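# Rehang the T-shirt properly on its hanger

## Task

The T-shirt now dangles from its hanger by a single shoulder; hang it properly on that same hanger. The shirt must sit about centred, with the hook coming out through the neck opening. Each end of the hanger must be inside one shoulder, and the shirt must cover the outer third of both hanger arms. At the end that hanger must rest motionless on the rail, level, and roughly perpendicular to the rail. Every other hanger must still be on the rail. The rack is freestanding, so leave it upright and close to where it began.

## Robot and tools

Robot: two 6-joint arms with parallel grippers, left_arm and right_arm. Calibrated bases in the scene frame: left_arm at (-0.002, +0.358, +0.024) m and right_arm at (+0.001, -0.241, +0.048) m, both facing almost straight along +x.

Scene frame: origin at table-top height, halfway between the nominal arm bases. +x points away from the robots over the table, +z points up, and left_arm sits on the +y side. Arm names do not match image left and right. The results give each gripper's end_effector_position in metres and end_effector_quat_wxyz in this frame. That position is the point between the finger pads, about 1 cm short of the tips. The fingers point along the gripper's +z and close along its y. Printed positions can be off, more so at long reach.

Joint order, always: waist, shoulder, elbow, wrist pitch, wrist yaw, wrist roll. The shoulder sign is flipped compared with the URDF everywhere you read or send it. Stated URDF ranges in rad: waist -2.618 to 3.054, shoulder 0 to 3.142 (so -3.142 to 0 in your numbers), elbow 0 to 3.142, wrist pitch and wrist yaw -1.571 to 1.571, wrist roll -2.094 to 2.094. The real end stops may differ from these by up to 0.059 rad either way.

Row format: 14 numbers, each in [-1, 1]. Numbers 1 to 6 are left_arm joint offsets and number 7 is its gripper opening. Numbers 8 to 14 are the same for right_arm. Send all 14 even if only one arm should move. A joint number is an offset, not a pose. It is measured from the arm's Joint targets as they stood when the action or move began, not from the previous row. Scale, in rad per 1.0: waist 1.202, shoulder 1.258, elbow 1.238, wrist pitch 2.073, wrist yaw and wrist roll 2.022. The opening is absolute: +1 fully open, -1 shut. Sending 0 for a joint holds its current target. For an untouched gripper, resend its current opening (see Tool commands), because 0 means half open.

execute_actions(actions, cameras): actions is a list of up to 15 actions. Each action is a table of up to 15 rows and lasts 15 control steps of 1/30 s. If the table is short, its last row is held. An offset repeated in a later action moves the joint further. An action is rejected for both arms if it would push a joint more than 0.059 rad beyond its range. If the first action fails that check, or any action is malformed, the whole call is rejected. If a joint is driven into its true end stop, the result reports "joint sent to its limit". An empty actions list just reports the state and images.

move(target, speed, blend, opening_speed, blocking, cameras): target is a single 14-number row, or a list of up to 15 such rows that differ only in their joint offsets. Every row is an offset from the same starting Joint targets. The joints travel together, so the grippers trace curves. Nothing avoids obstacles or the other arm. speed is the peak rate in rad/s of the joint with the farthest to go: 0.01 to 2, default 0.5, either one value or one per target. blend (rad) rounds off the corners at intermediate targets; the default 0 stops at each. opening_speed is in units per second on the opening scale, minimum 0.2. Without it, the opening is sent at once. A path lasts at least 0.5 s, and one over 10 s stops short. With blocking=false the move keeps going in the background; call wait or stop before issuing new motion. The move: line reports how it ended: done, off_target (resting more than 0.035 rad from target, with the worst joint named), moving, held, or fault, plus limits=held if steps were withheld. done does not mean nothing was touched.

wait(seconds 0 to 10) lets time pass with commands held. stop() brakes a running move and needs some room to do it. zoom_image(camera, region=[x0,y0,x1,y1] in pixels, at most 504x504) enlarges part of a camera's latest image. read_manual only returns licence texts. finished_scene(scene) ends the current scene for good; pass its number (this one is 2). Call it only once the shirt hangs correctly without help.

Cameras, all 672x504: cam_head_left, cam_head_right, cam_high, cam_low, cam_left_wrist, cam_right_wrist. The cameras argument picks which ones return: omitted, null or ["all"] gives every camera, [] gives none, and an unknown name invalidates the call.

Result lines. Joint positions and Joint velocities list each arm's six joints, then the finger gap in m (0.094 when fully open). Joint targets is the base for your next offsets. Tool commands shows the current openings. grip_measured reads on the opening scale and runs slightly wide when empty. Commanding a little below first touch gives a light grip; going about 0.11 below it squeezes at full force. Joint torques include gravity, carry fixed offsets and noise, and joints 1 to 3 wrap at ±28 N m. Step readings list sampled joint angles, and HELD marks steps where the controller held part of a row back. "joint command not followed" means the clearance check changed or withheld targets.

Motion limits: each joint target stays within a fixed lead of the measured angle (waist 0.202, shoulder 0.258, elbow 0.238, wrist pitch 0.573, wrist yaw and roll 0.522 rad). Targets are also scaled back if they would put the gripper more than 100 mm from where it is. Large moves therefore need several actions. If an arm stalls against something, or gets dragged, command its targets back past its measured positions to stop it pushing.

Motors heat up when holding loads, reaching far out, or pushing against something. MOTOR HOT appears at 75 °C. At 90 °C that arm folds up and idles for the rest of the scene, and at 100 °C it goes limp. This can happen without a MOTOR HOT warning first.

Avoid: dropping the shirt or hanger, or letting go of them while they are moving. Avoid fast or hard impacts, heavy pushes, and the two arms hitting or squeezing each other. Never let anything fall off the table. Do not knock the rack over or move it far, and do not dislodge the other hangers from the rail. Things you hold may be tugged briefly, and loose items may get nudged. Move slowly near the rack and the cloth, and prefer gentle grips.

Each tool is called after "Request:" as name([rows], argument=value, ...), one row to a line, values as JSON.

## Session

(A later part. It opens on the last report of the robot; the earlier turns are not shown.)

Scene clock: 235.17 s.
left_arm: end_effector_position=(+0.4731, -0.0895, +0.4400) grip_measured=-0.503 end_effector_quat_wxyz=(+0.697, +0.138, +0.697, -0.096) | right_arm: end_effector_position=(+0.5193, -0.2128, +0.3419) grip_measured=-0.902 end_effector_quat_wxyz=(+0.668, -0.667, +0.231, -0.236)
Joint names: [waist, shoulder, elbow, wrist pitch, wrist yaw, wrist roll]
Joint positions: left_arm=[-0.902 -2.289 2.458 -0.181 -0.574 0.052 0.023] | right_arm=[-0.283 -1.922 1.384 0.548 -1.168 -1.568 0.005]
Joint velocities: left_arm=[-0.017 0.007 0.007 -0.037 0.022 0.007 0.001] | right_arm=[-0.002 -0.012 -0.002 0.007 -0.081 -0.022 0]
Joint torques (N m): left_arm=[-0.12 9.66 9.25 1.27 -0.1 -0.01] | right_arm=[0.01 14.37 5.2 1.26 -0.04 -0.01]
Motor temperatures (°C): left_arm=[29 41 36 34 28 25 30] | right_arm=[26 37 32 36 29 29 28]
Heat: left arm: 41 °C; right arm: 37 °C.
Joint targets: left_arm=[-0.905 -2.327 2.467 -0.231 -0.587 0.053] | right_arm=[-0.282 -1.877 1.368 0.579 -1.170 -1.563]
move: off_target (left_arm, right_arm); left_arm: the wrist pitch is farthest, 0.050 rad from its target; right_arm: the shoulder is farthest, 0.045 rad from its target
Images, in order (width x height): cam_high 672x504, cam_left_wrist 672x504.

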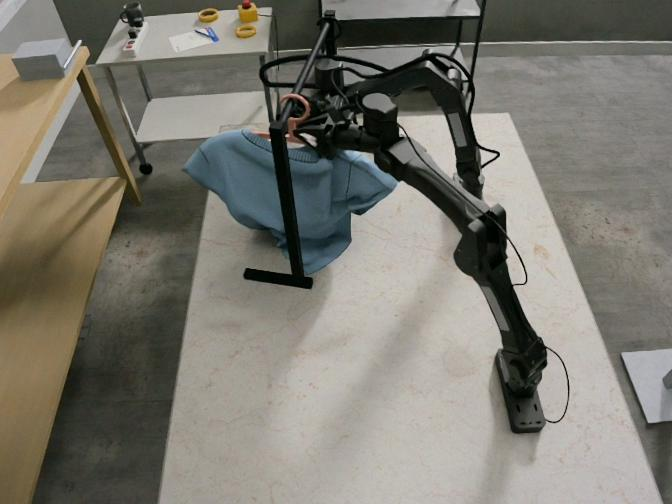

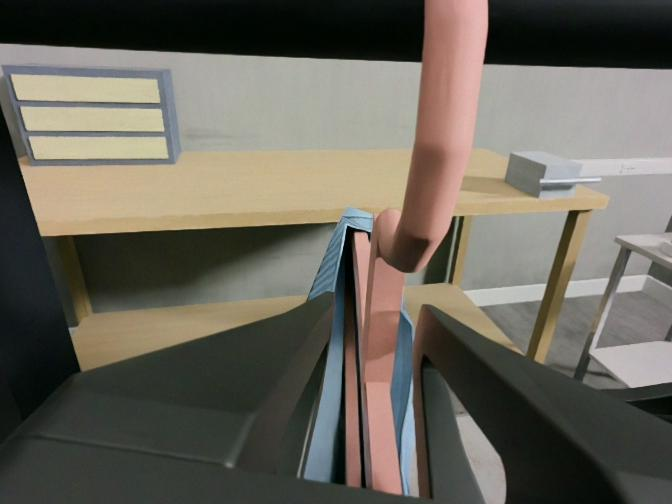

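Request:
move(target=[0,0,0,0,0,0,0.3,0,0,0,0,0,0,-0.9], opening_speed=0.5, cameras=["cam_left_wrist"])

Request:
move(target=[-0.0269,0.0768,-0.1148,0.022,-0.016,0,0.3,0,0,0,0,0,0,-0.9], speed=0.3, cameras=["cam_left_wrist","cam_high"])

Scene clock: 237.53 s.
left_arm: end_effector_position=(+0.4733, -0.0890, +0.4400) grip_measured=+0.297 end_effector_quat_wxyz=(+0.697, +0.137, +0.697, -0.095) | right_arm: end_effector_position=(+0.5193, -0.2128, +0.3419) grip_measured=-0.902 end_effector_quat_wxyz=(+0.668, -0.667, +0.231, -0.236)
Joint names: [waist, shoulder, elbow, wrist pitch, wrist yaw, wrist roll]
Joint positions: left_arm=[-0.902 -2.289 2.458 -0.181 -0.577 0.052 0.061] | right_arm=[-0.283 -1.922 1.384 0.548 -1.168 -1.568 0.005]
Joint velocities: left_arm=[-0.007 0.007 0.007 0.037 -0.037 -0.007 0] | right_arm=[-0.017 0.017 -0.002 0.007 -0.022 -0.022 -0.001]
Joint torques (N m): left_arm=[-0.23 9.61 9.29 1.38 -0.12 -0.04] | right_arm=[-0.02 14.39 5.2 1.26 -0.04 -0.02]
Motor temperatures (°C): left_arm=[29 41 36 34 28 25 30] | right_arm=[26 37 32 36 29 29 28]
Heat: left arm: 41 °C; right arm: 37 °C.
Joint targets: left_arm=[-0.905 -2.327 2.467 -0.231 -0.587 0.053] | right_arm=[-0.282 -1.877 1.368 0.579 -1.170 -1.563]
move: off_target (left_arm, right_arm); left_arm: the wrist pitch is farthest, 0.050 rad from its target; right_arm: the shoulder is farthest, 0.045 rad from its target
Images, in order (width x height): cam_left_wrist 672x504.

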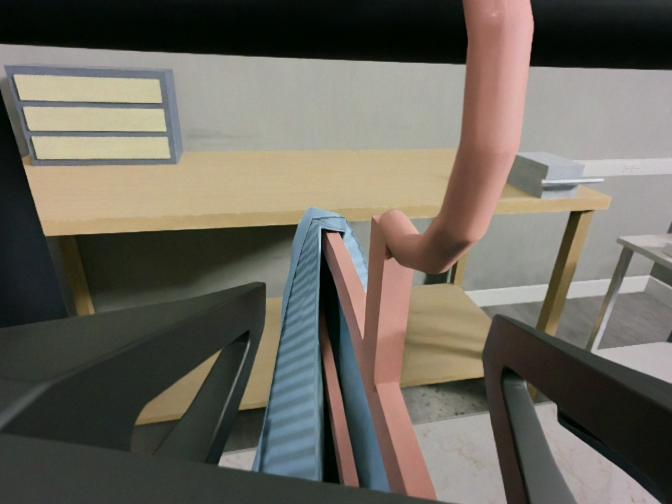

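Scene clock: 238.70 s.
left_arm: end_effector_position=(+0.4606, -0.1030, +0.4035) grip_measured=+0.297 end_effector_quat_wxyz=(+0.673, +0.162, +0.717, -0.077) | right_arm: end_effector_position=(+0.5193, -0.2128, +0.3419) grip_measured=-0.902 end_effector_quat_wxyz=(+0.668, -0.667, +0.231, -0.236)
Joint names: [waist, shoulder, elbow, wrist pitch, wrist yaw, wrist roll]
Joint positions: left_arm=[-0.937 -2.267 2.348 -0.181 -0.603 0.052 0.061] | right_arm=[-0.283 -1.922 1.384 0.548 -1.168 -1.568 0.005]
Joint velocities: left_arm=[-0.007 0.012 -0.002 -0.066 0.007 -0.051 0] | right_arm=[-0.007 -0.002 0.007 -0.051 0.022 -0.007 0.001]
Joint torques (N m): left_arm=[0.01 15.46 6.68 1.79 -0.14 -0.09] | right_arm=[-0.01 14.38 5.19 1.26 -0.04 -0.01]
Motor temperatures (°C): left_arm=[29 42 36 34 28 25 29] | right_arm=[26 37 32 36 29 29 28]
Heat: left arm: 42 °C; right arm: 37 °C.
Joint targets: left_arm=[-0.937 -2.231 2.324 -0.185 -0.619 0.053] | right_arm=[-0.282 -1.877 1.368 0.579 -1.170 -1.563]
move: off_target (left_arm, right_arm); left_arm: the shoulder is farthest, 0.037 rad from its target; right_arm: the shoulder is farthest, 0.045 rad from its target
Images, in order (width x height): cam_high 672x504, cam_left_wrist 672x504.

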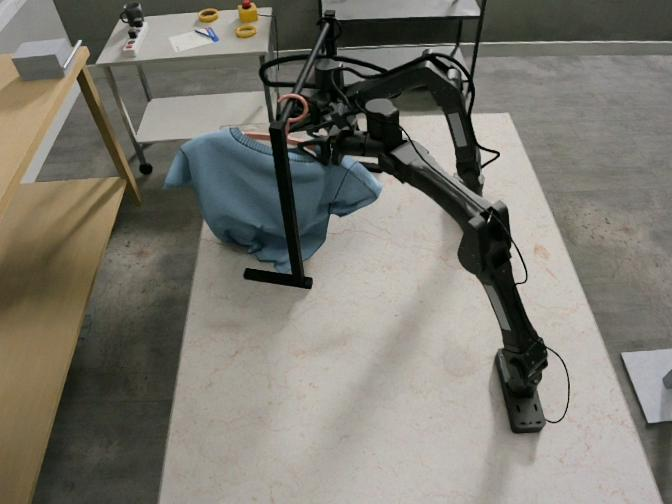

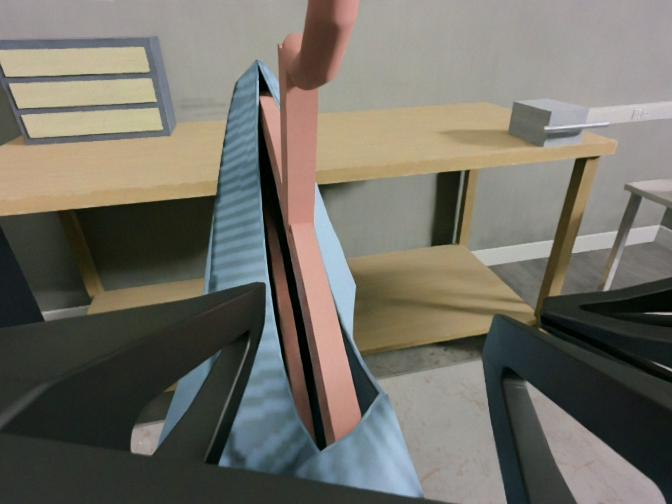

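Request:
zoom_image(camera="cam_high", region=[150, 70, 440, 320])

Request:
execute_actions(actions=[])

Scaled by 1.738 from the camera's 672x504 image, which has a finer 960x720 frame.

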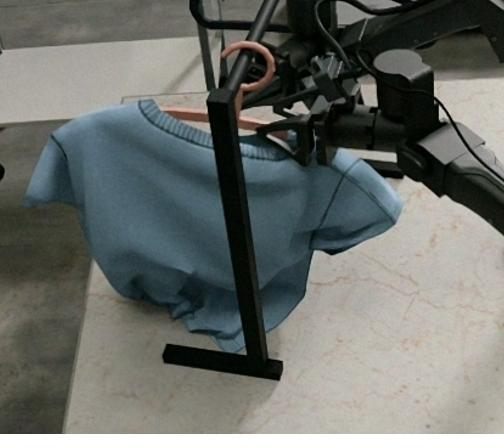

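Scene clock: 238.87 s.
left_arm: end_effector_position=(+0.4606, -0.1030, +0.4035) grip_measured=+0.297 end_effector_quat_wxyz=(+0.673, +0.162, +0.717, -0.077) | right_arm: end_effector_position=(+0.5193, -0.2128, +0.3419) grip_measured=-0.902 end_effector_quat_wxyz=(+0.668, -0.667, +0.231, -0.236)
Joint names: [waist, shoulder, elbow, wrist pitch, wrist yaw, wrist roll]
Joint positions: left_arm=[-0.937 -2.267 2.348 -0.181 -0.603 0.052 0.061] | right_arm=[-0.283 -1.922 1.384 0.548 -1.168 -1.568 0.005]
Joint velocities: left_arm=[0.002 0.012 -0.007 -0.022 -0.081 0.007 0] | right_arm=[-0.007 -0.007 -0.002 0.051 0.022 -0.051 0]
Joint torques (N m): left_arm=[-0.03 15.45 6.63 1.76 -0.19 -0.03] | right_arm=[0.01 14.39 5.2 1.26 -0.04 -0.01]
Motor temperatures (°C): left_arm=[29 42 36 34 28 25 29] | right_arm=[26 37 32 36 29 29 28]
Heat: left arm: 42 °C; right arm: 37 °C.
Joint targets: left_arm=[-0.937 -2.231 2.324 -0.185 -0.619 0.053] | right_arm=[-0.282 -1.877 1.368 0.579 -1.170 -1.563]
Tool commands: left_gripper/opening=+0.3 right_gripper/opening=-0.9

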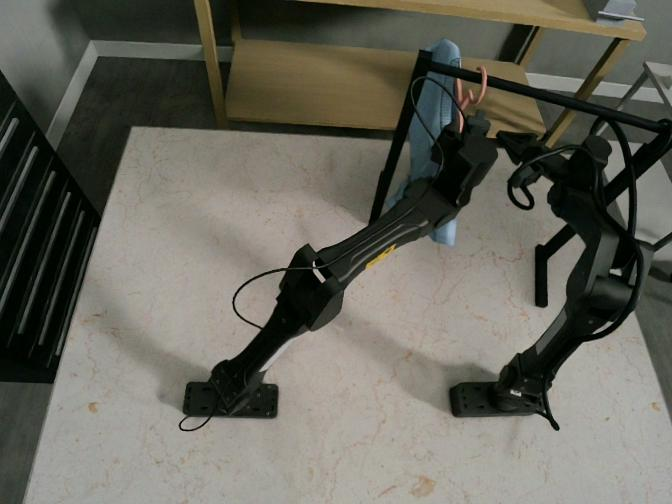

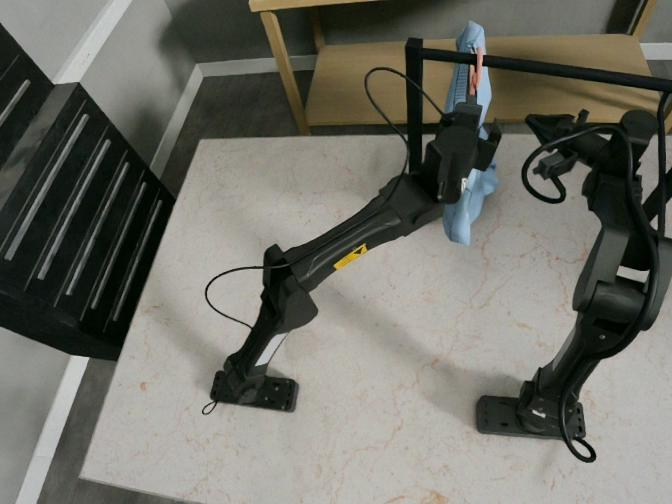

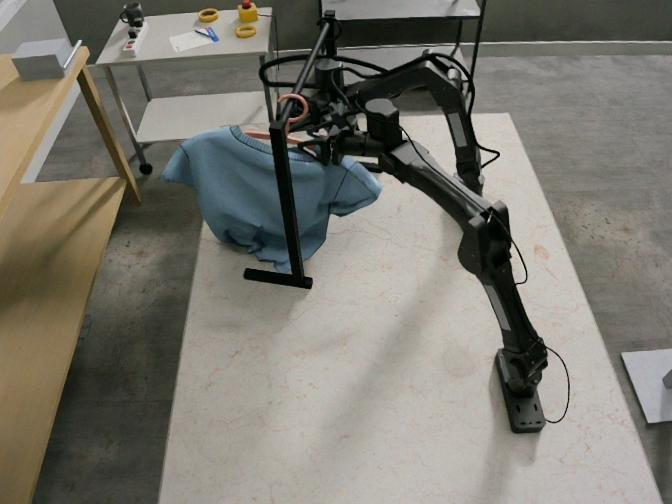

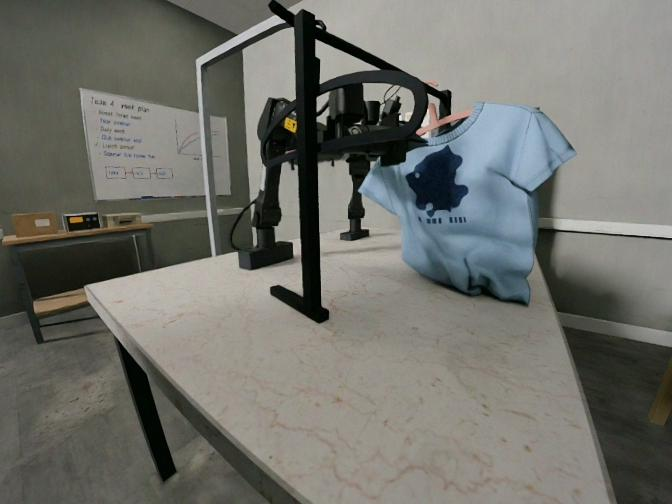

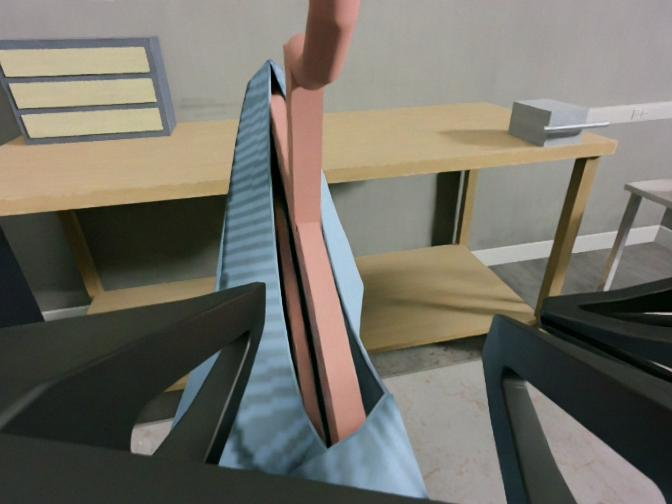

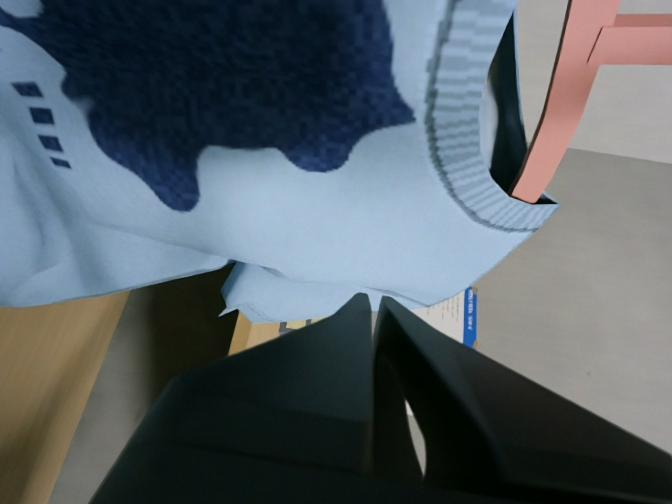

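Request:
move(target=[0,0.04,0.02,0.01,0,0,0.4,0,0,0,0,0,0,-0.9], speed=0.2, cameras=["cam_left_wrist"])

Scene clock: 239.90 s.
left_arm: end_effector_position=(+0.4517, -0.0900, +0.4379) grip_measured=+0.397 end_effector_quat_wxyz=(+0.688, +0.147, +0.705, -0.089) | right_arm: end_effector_position=(+0.5193, -0.2128, +0.3419) grip_measured=-0.902 end_effector_quat_wxyz=(+0.668, -0.667, +0.231, -0.236)
Joint names: [waist, shoulder, elbow, wrist pitch, wrist yaw, wrist roll]
Joint positions: left_arm=[-0.937 -2.211 2.348 -0.181 -0.606 0.052 0.066] | right_arm=[-0.283 -1.922 1.384 0.548 -1.168 -1.568 0.005]
Joint velocities: left_arm=[-0.017 -0.007 0.017 -0.051 0.007 -0.037 0.001] | right_arm=[0.012 0.002 -0.017 0.022 -0.051 0.007 0]
Joint torques (N m): left_arm=[-0.08 14.83 8.76 2 -0.13 -0.01] | right_arm=[0.01 14.37 5.18 1.25 -0.04 -0.01]
Motor temperatures (°C): left_arm=[29 42 36 34 28 25 29] | right_arm=[26 37 32 36 29 29 28]
Heat: left arm: 42 °C; right arm: 37 °C.
Joint targets: left_arm=[-0.937 -2.180 2.349 -0.164 -0.619 0.053] | right_arm=[-0.282 -1.877 1.368 0.579 -1.170 -1.563]
move: off_target (right_arm); right_arm: the shoulder is farthest, 0.045 rad from its target
Images, in order (width x height): cam_left_wrist 672x504.

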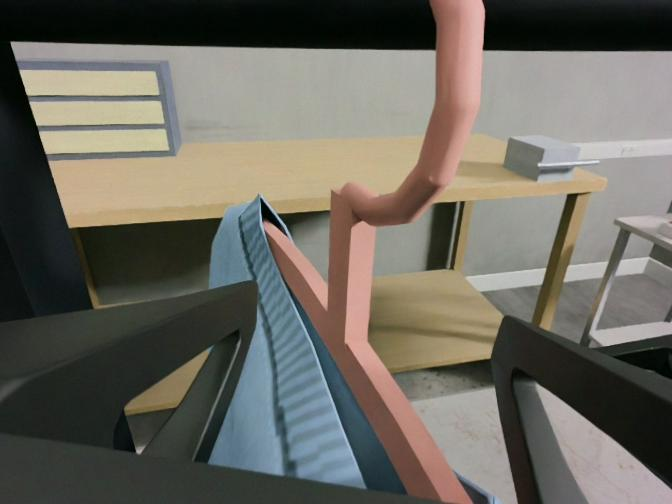

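Request:
move(target=[-0.107,0.325,-0.488,0.108,-0.0576,0,0.4,0,0,0,0,0,0,-0.9], speed=0.35, cameras=["cam_left_wrist","cam_high","cam_low"])

Request:
zoom_image(camera="cam_high", region=[150, 70, 440, 320])

Scene clock: 242.37 s.
left_arm: end_effector_position=(+0.3598, -0.0497, +0.4514) grip_measured=+0.397 end_effector_quat_wxyz=(+0.699, +0.143, +0.694, -0.099) | right_arm: end_effector_position=(+0.5193, -0.2128, +0.3419) grip_measured=-0.902 end_effector_quat_wxyz=(+0.668, -0.667, +0.231, -0.236)
Joint names: [waist, shoulder, elbow, wrist pitch, wrist yaw, wrist roll]
Joint positions: left_arm=[-1.061 -1.803 1.772 0.027 -0.721 0.058 0.066] | right_arm=[-0.283 -1.922 1.384 0.548 -1.168 -1.568 0.005]
Joint velocities: left_arm=[-0.012 0.007 -0.007 0.051 -0.051 -0.022 0] | right_arm=[0.017 -0.012 -0.017 -0.022 0.007 0.007 -0.001]
Joint torques (N m): left_arm=[-0.36 11.47 6.68 2.1 -0.14 -0.05] | right_arm=[0.01 14.37 5.19 1.26 -0.05 -0.02]
Motor temperatures (°C): left_arm=[29 42 36 35 28 25 29] | right_arm=[26 38 32 36 29 29 28]
Heat: left arm: 42 °C; right arm: 38 °C.
Joint targets: left_arm=[-1.065 -1.771 1.745 0.059 -0.736 0.053] | right_arm=[-0.282 -1.877 1.368 0.579 -1.170 -1.563]
move: off_target (right_arm); right_arm: the shoulder is farthest, 0.045 rad from its target
Images, in order (width x height): cam_high 672x504, cam_low 672x504, cam_left_wrist 672x504.

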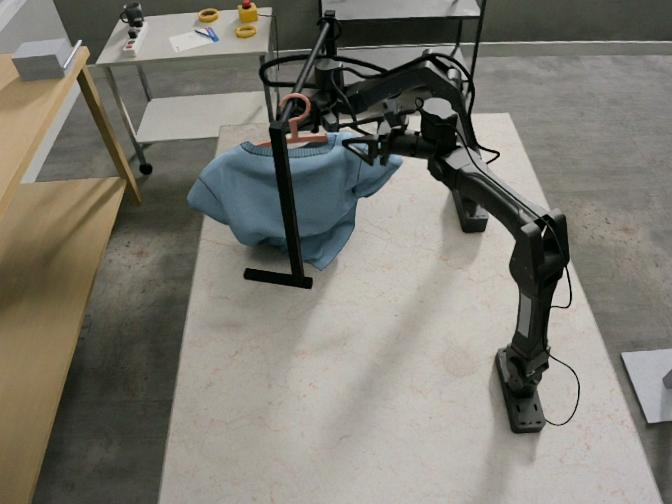

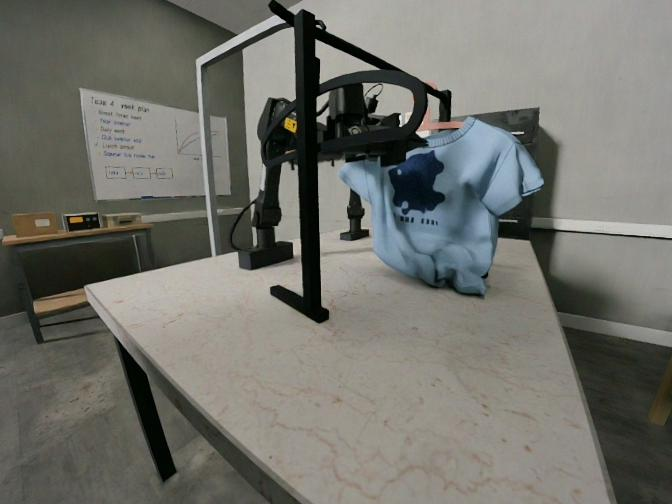

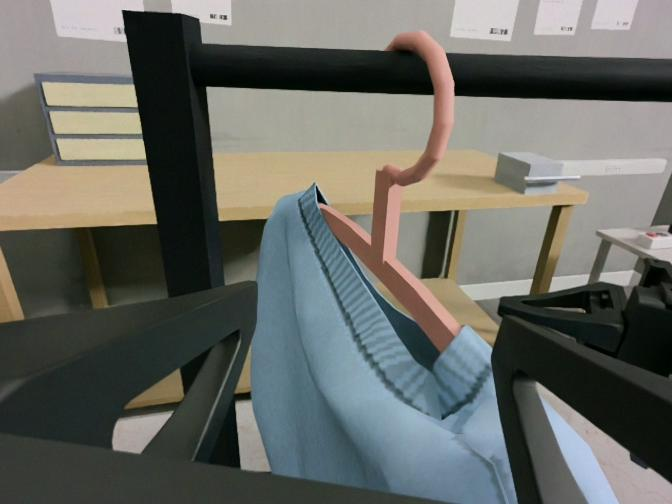

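Scaled by 1.738 from the camera's 672x504 image, which has a finer 960x720 frame.

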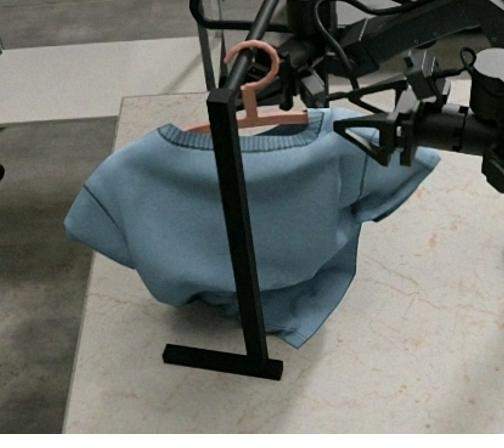

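Request:
move(target=[0,0.2806,-0.462,0.106,0,0,0.4,0,0,0,0,0,0,-0.9], speed=0.4, cameras=["cam_left_wrist"])

Request:
move(target=[0.5,0,0,0,0,0,0.4,-0.2,0,0,0,0,0,-0.9], speed=0.5, cameras=[])

Request:
wait(seconds=2)

Request:
zoom_image(camera="cam_high", region=[150, 70, 440, 320])

Request:
zoom_image(camera="cam_head_right", region=[360, 10, 620, 260])

Scene clock: 244.83 s.
left_arm: end_effector_position=(+0.3172, +0.0285, +0.4037) grip_measured=+0.397 end_effector_quat_wxyz=(+0.700, +0.140, +0.693, -0.099) | right_arm: end_effector_position=(+0.5193, -0.2128, +0.3419) grip_measured=-0.902 end_effector_quat_wxyz=(+0.668, -0.667, +0.231, -0.236)
Joint names: [waist, shoulder, elbow, wrist pitch, wrist yaw, wrist roll]
Joint positions: left_arm=[-1.061 -1.444 1.199 0.246 -0.726 0.058 0.066] | right_arm=[-0.283 -1.922 1.384 0.548 -1.168 -1.568 0.005]
Joint velocities: left_arm=[0.012 -0.007 -0.002 -0.007 -0.022 -0.022 0] | right_arm=[0.007 0.002 -0.017 0.022 0.051 0.022 0]
Joint torques (N m): left_arm=[-0.4 7.86 6.64 2.03 -0.09 -0.03] | right_arm=[0.05 14.41 5.2 1.26 -0.04 -0.02]
Motor temperatures (°C): left_arm=[29 42 35 36 28 25 29] | right_arm=[26 38 32 36 29 29 28]
Heat: left arm: 42 °C; right arm: 38 °C.
Joint targets: left_arm=[-1.065 -1.418 1.173 0.279 -0.736 0.053] | right_arm=[-0.282 -1.877 1.368 0.579 -1.170 -1.563]
move: off_target (right_arm); right_arm: the shoulder is farthest, 0.045 rad from its target
Images, in order (width x height): cam_left_wrist 672x504.

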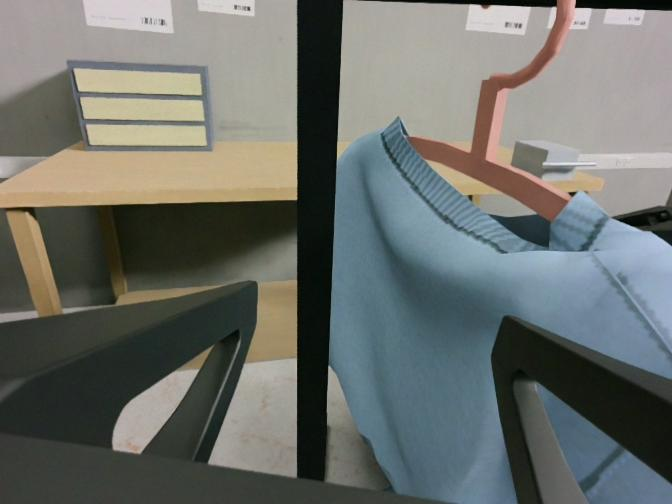

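Scene clock: 246.57 s.
left_arm: end_effector_position=(+0.4474, +0.2666, +0.4040) grip_measured=+0.397 end_effector_quat_wxyz=(+0.699, -0.075, +0.703, +0.111) | right_arm: end_effector_position=(+0.5139, -0.3193, +0.3424) grip_measured=-0.902 end_effector_quat_wxyz=(+0.640, -0.640, +0.296, -0.304)
Joint names: [waist, shoulder, elbow, wrist pitch, wrist yaw, wrist roll]
Joint positions: left_arm=[-0.461 -1.444 1.199 0.247 -0.727 0.052 0.066] | right_arm=[-0.489 -1.922 1.384 0.551 -1.17 -1.568 0.005]
Joint velocities: left_arm=[-0.027 0.012 -0.007 -0.037 0.007 0.066 0] | right_arm=[0.017 0.002 -0.002 -0.037 -0.022 -0.066 -0.001]
Joint torques (N m): left_arm=[-0.28 7.94 6.72 2.07 -0.05 -0.01] | right_arm=[-2.66 14.38 5.14 1.23 -0.03 -0.01]
Motor temperatures (°C): left_arm=[29 42 35 36 28 25 29] | right_arm=[26 38 32 36 29 29 28]
Heat: left arm: 42 °C; right arm: 38 °C.
Joint targets: left_arm=[-0.464 -1.418 1.173 0.279 -0.736 0.053] | right_arm=[-0.523 -1.877 1.368 0.579 -1.170 -1.563]
move: off_target (right_arm); right_arm: the shoulder is farthest, 0.045 rad from its target
No camera images: "cameras" was empty.

Scene clock: 248.57 s.
left_arm: end_effector_position=(+0.4474, +0.2666, +0.4040) grip_measured=+0.397 end_effector_quat_wxyz=(+0.699, -0.075, +0.703, +0.111) | right_arm: end_effector_position=(+0.5139, -0.3193, +0.3424) grip_measured=-0.902 end_effector_quat_wxyz=(+0.640, -0.640, +0.296, -0.304)
Joint names: [waist, shoulder, elbow, wrist pitch, wrist yaw, wrist roll]
Joint positions: left_arm=[-0.461 -1.444 1.199 0.247 -0.727 0.052 0.066] | right_arm=[-0.489 -1.922 1.384 0.551 -1.17 -1.568 0.005]
Joint velocities: left_arm=[-0.002 0.012 -0.002 0.066 -0.007 0.037 0.001] | right_arm=[0.002 -0.007 -0.012 -0.037 -0.007 -0.095 -0.001]
Joint torques (N m): left_arm=[-0.4 8.08 6.86 2.03 -0.04 0] | right_arm=[-2.67 14.37 5.2 1.24 -0.03 -0.02]
Motor temperatures (°C): left_arm=[29 42 35 36 28 25 29] | right_arm=[26 39 32 36 29 29 28]
Heat: left arm: 42 °C; right arm: 39 °C.
Joint targets: left_arm=[-0.464 -1.418 1.173 0.279 -0.736 0.053] | right_arm=[-0.523 -1.877 1.368 0.579 -1.170 -1.563]
Tool commands: left_gripper/opening=+0.4 right_gripper/opening=-0.9
wait: 2.00 s; at rest by 0.17 s

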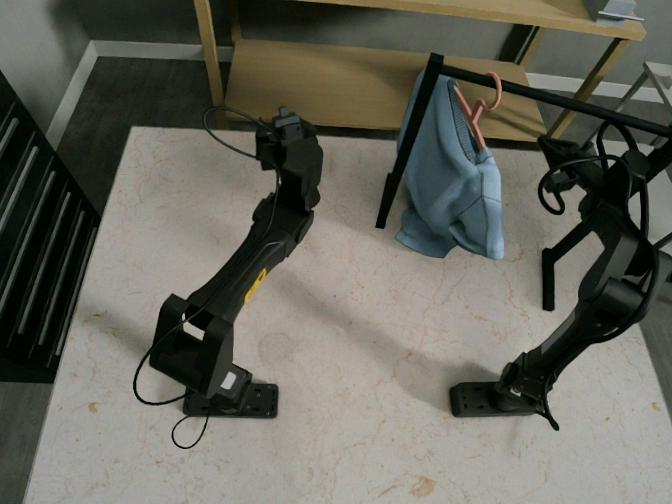

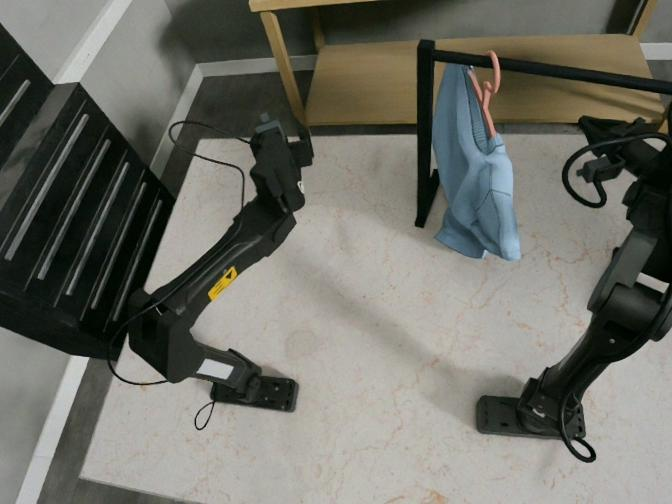

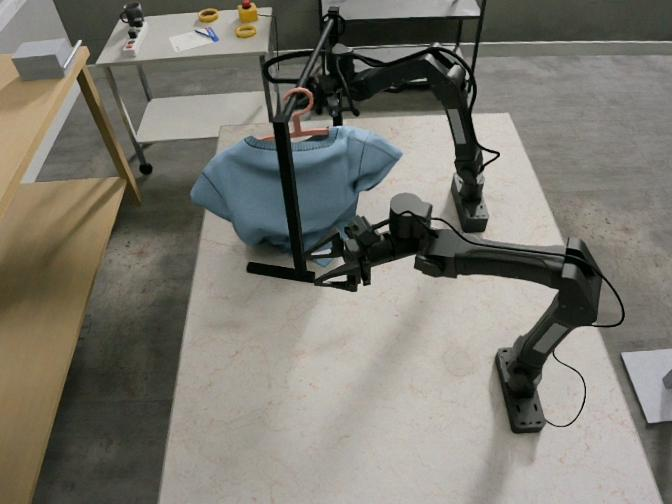

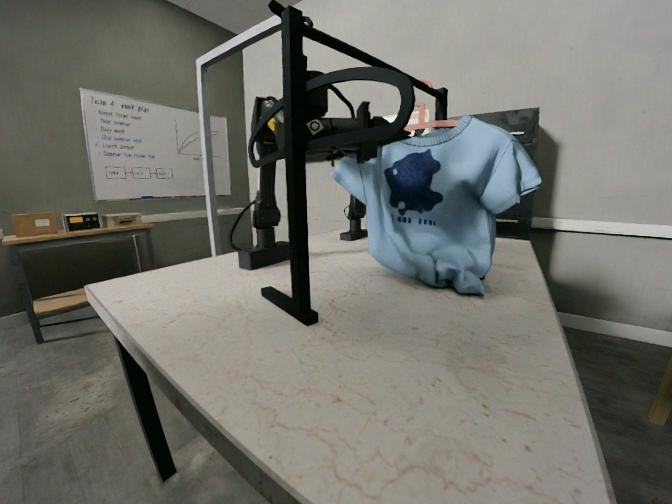

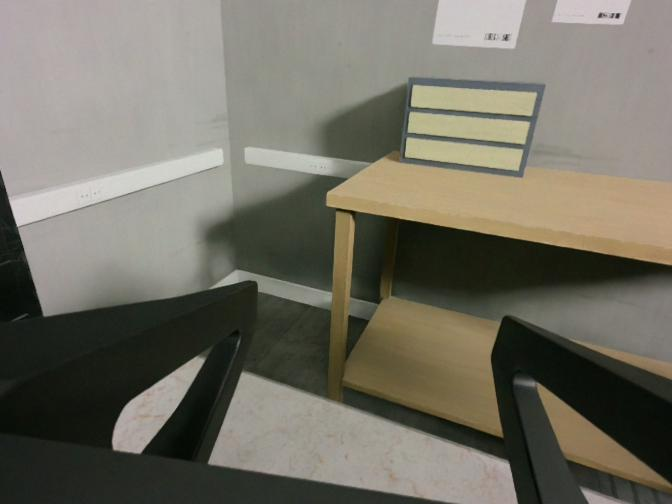

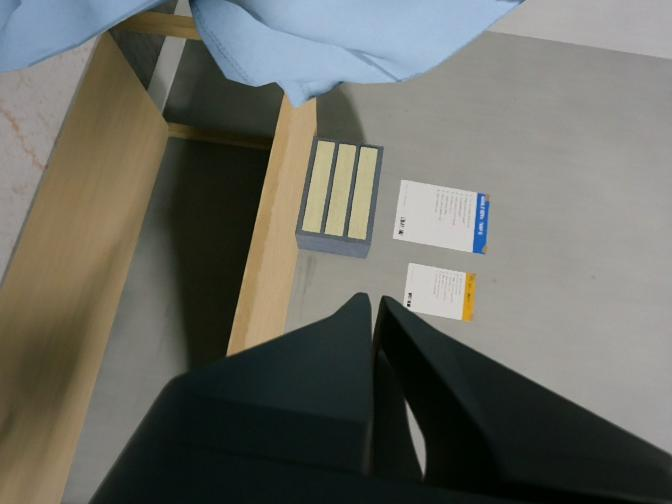

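Scaled by 1.738 from the camera's 672x504 image, which has a finer 960x720 frame.

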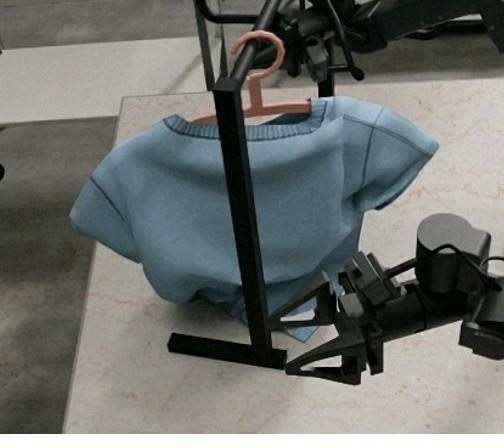

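Scaled by 1.938 from the camera's 672x504 image, which has a finer 960x720 frame.

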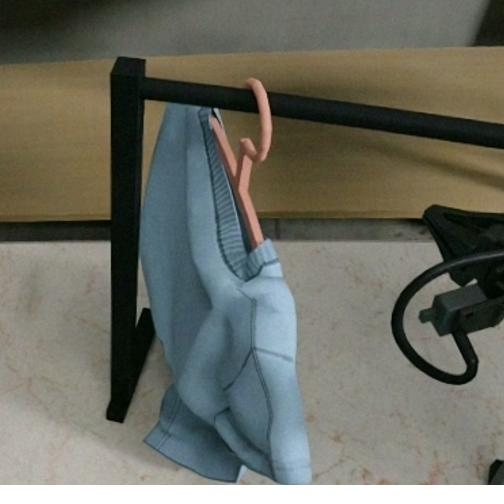

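Request:
move([
  [0,0,0,0,0,0,0.4,0.12,0,0,0,0,0,-0.9],
  [0,0,0,0,0,0,0.4,0.0907,0.2623,-0.1858,-0.0478,-0.1137,0,-0.9],
], speed=0.4, cameras=["cam_right_wrist","cam_high","cam_head_right"])

Scene clock: 251.40 s.
left_arm: end_effector_position=(+0.4474, +0.2666, +0.4040) grip_measured=+0.397 end_effector_quat_wxyz=(+0.699, -0.075, +0.703, +0.111) | right_arm: end_effector_position=(+0.4102, -0.2201, +0.3943) grip_measured=-0.902 end_effector_quat_wxyz=(+0.675, -0.681, +0.169, -0.227)
Joint names: [waist, shoulder, elbow, wrist pitch, wrist yaw, wrist roll]
Joint positions: left_arm=[-0.461 -1.444 1.199 0.247 -0.727 0.052 0.066] | right_arm=[-0.408 -1.574 1.156 0.504 -1.398 -1.568 0.005]
Joint velocities: left_arm=[-0.002 0.007 -0.002 -0.037 -0.022 0.007 -0.001] | right_arm=[-0.017 -0.002 -0.007 0.037 -0.037 0.066 0]
Joint torques (N m): left_arm=[-0.25 8.03 6.9 2.06 -0.03 0.01] | right_arm=[-0.44 9.31 5.07 0.63 -0.01 -0.01]
Motor temperatures (°C): left_arm=[29 41 35 37 28 25 29] | right_arm=[26 38 32 36 29 29 28]
Heat: left arm: 41 °C; right arm: 38 °C.
Joint targets: left_arm=[-0.464 -1.418 1.173 0.279 -0.736 0.053] | right_arm=[-0.414 -1.547 1.138 0.480 -1.400 -1.563]
move: done
Images, in order (width x height): cam_head_right 672x504, cam_high 672x504, cam_right_wrist 672x504.

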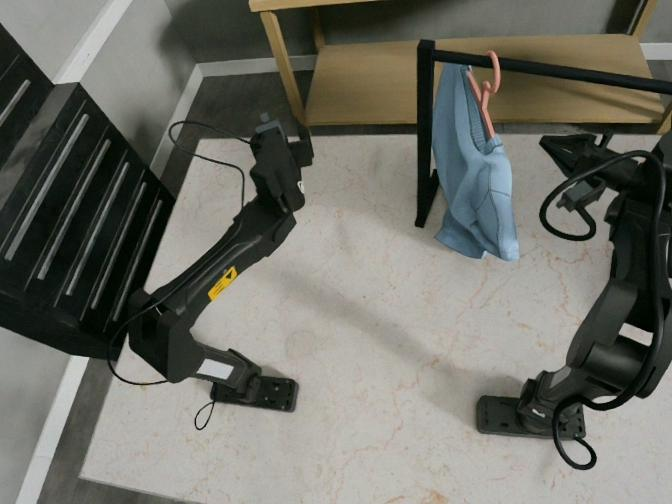

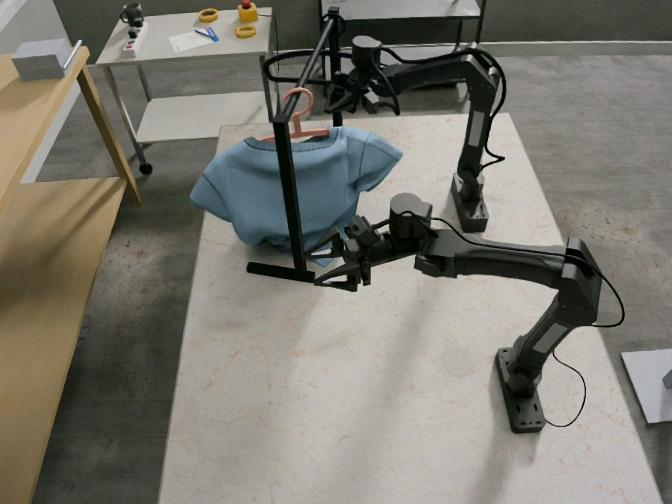

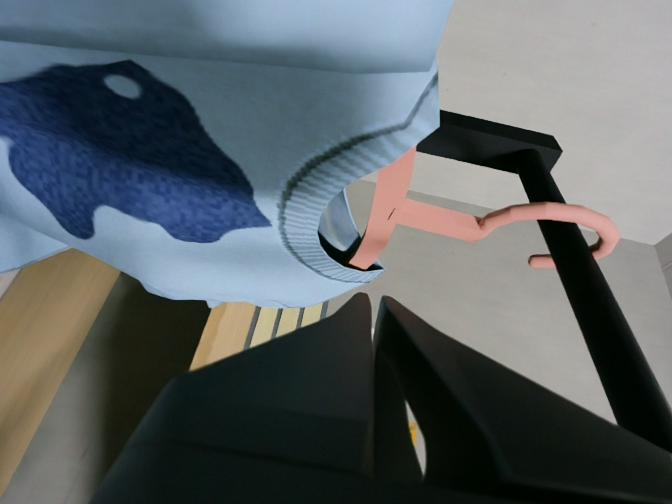

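Request:
wait(seconds=1, cameras=["cam_high","cam_head_right","cam_low","cam_right_wrist"])

Request:
zoom_image(camera="cam_high", region=[150, 70, 440, 320])

Scene clock: 253.60 s.
left_arm: end_effector_position=(+0.4474, +0.2666, +0.4040) grip_measured=+0.397 end_effector_quat_wxyz=(+0.699, -0.075, +0.703, +0.111) | right_arm: end_effector_position=(+0.4102, -0.2201, +0.3943) grip_measured=-0.902 end_effector_quat_wxyz=(+0.675, -0.681, +0.169, -0.227)
Joint names: [waist, shoulder, elbow, wrist pitch, wrist yaw, wrist roll]
Joint positions: left_arm=[-0.461 -1.444 1.199 0.247 -0.727 0.052 0.066] | right_arm=[-0.408 -1.574 1.156 0.504 -1.398 -1.568 0.005]
Joint velocities: left_arm=[-0.002 0.002 0.007 0.095 -0.051 -0.11 -0.001] | right_arm=[-0.017 -0.022 -0.007 0.037 -0.037 0.051 0]
Joint torques (N m): left_arm=[-0.42 7.94 6.78 2.06 -0.06 -0.04] | right_arm=[-0.44 9.31 5.08 0.65 0 -0.02]
Motor temperatures (°C): left_arm=[29 41 35 37 28 25 29] | right_arm=[26 38 32 36 29 29 28]
Heat: left arm: 41 °C; right arm: 38 °C.
Joint targets: left_arm=[-0.464 -1.418 1.173 0.279 -0.736 0.053] | right_arm=[-0.414 -1.547 1.138 0.480 -1.400 -1.563]
Tool commands: left_gripper/opening=+0.4 right_gripper/opening=-0.9
wait: 1.00 s; at rest from the start
Images, in order (width x height): cam_head_right 672x504, cam_high 672x504, cam_low 672x504, cam_right_wrist 672x504.

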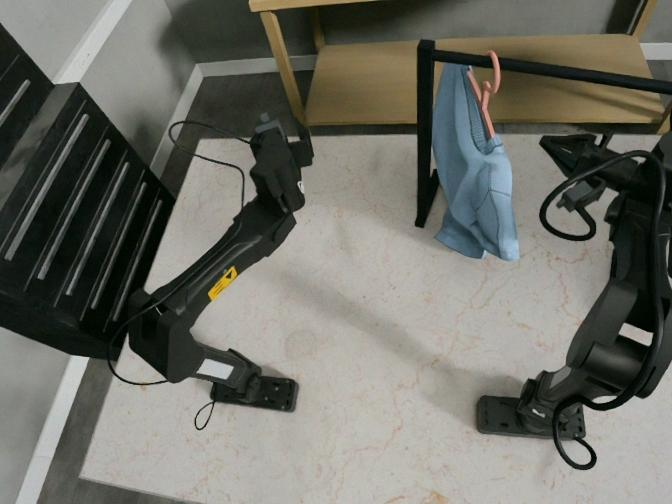

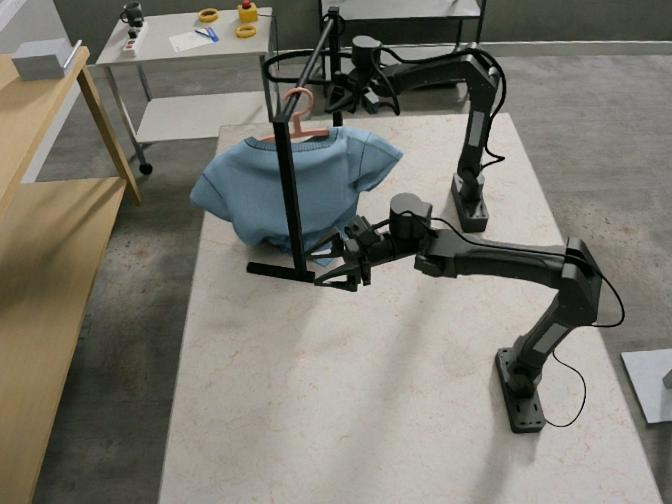

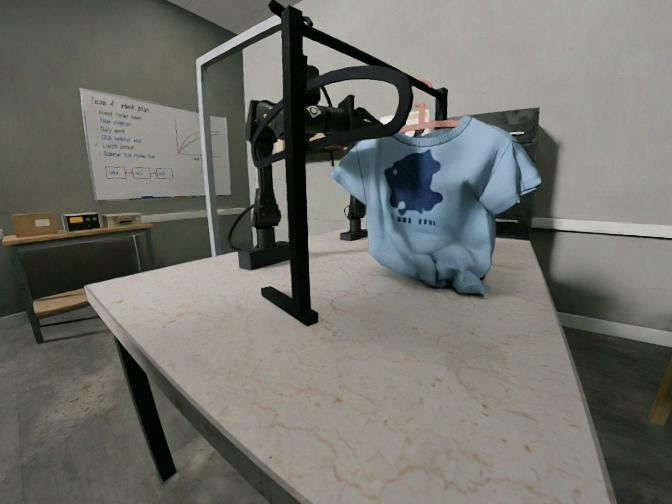

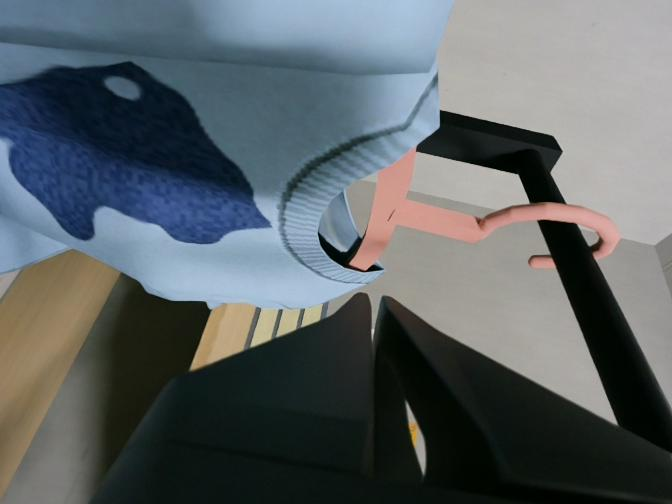

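Scaled by 1.738 from the camera's 672x504 image, which has a finer 960x720 frame.

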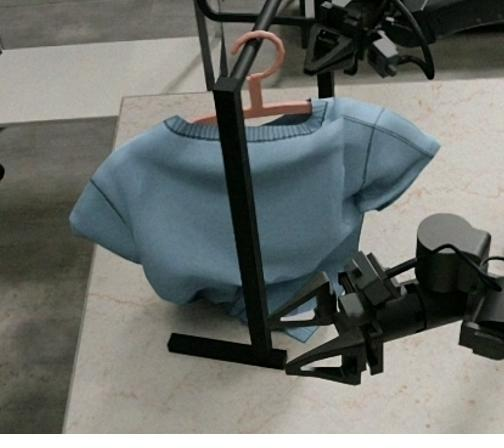

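Request:
move(target=[0,0,0,0,0,0,0.4,-0.156,0.366,-0.399,-0.018,-0.044,0,-0.9], cameras=["cam_high","cam_low","cam_right_wrist","cam_head_right"])

Request:
zoom_image(camera="cam_high", region=[150, 70, 440, 320])

Scene clock: 256.17 s.
left_arm: end_effector_position=(+0.4474, +0.2666, +0.4043) grip_measured=+0.397 end_effector_quat_wxyz=(+0.699, -0.075, +0.702, +0.110) | right_arm: end_effector_position=(+0.2939, -0.2199, +0.3531) grip_measured=-0.902 end_effector_quat_wxyz=(+0.667, -0.670, +0.225, -0.238)
Joint names: [waist, shoulder, elbow, wrist pitch, wrist yaw, wrist roll]
Joint positions: left_arm=[-0.461 -1.444 1.199 0.249 -0.727 0.052 0.066] | right_arm=[-0.596 -1.103 0.659 0.467 -1.487 -1.568 0.005]
Joint velocities: left_arm=[-0.012 0.017 -0.007 0.007 0.022 0.007 -0.001] | right_arm=[-0.022 0.007 -0.002 -0.081 -0.022 -0.051 -0.001]
Joint torques (N m): left_arm=[-0.28 7.87 6.68 2.01 -0.07 -0.02] | right_arm=[-0.43 3.77 5.23 0.61 -0.04 -0.02]
Motor temperatures (°C): left_arm=[29 40 35 37 28 25 29] | right_arm=[26 38 32 36 29 29 28]
Heat: left arm: 40 °C; right arm: 38 °C.
Joint targets: left_arm=[-0.464 -1.418 1.173 0.279 -0.736 0.053] | right_arm=[-0.601 -1.087 0.644 0.443 -1.489 -1.563]
move: done
Images, in order (width x height): cam_head_right 672x504, cam_high 672x504, cam_low 672x504, cam_right_wrist 672x504.

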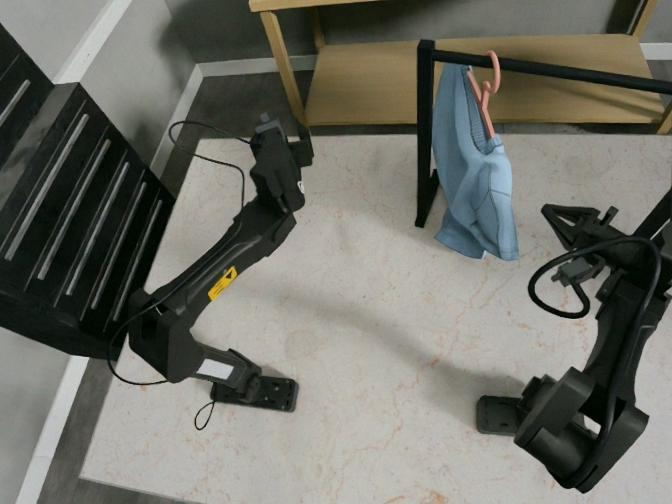

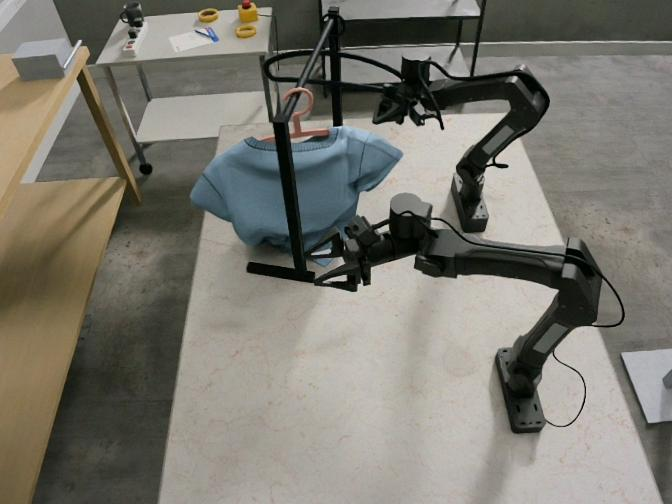

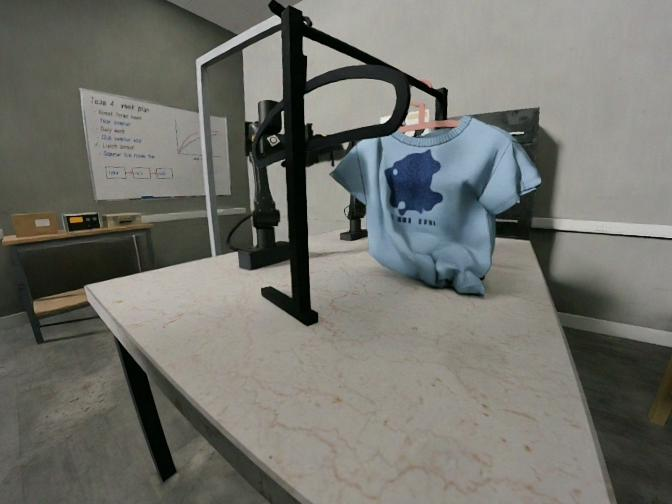

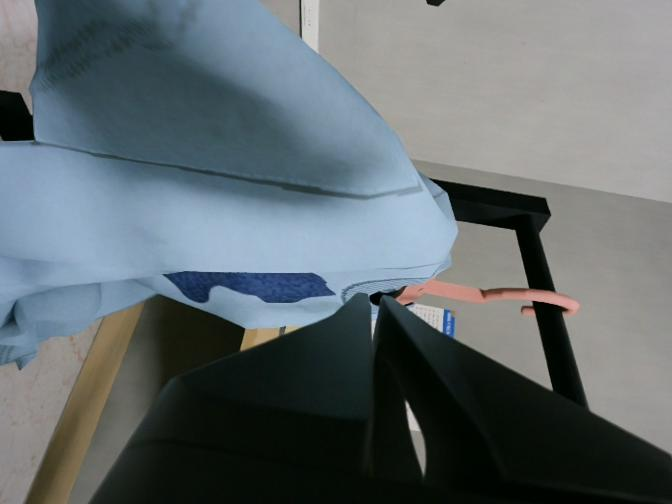

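Scaled by 1.738 from the camera's 672x504 image, which has a finer 960x720 frame.

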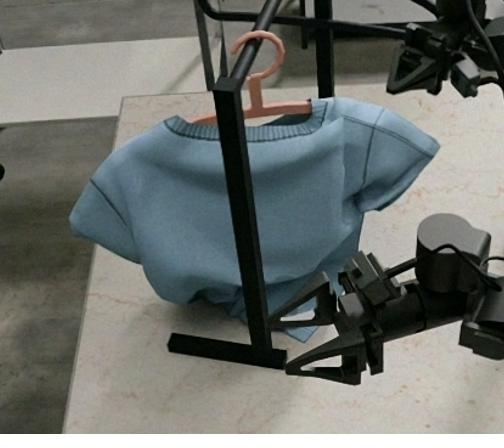

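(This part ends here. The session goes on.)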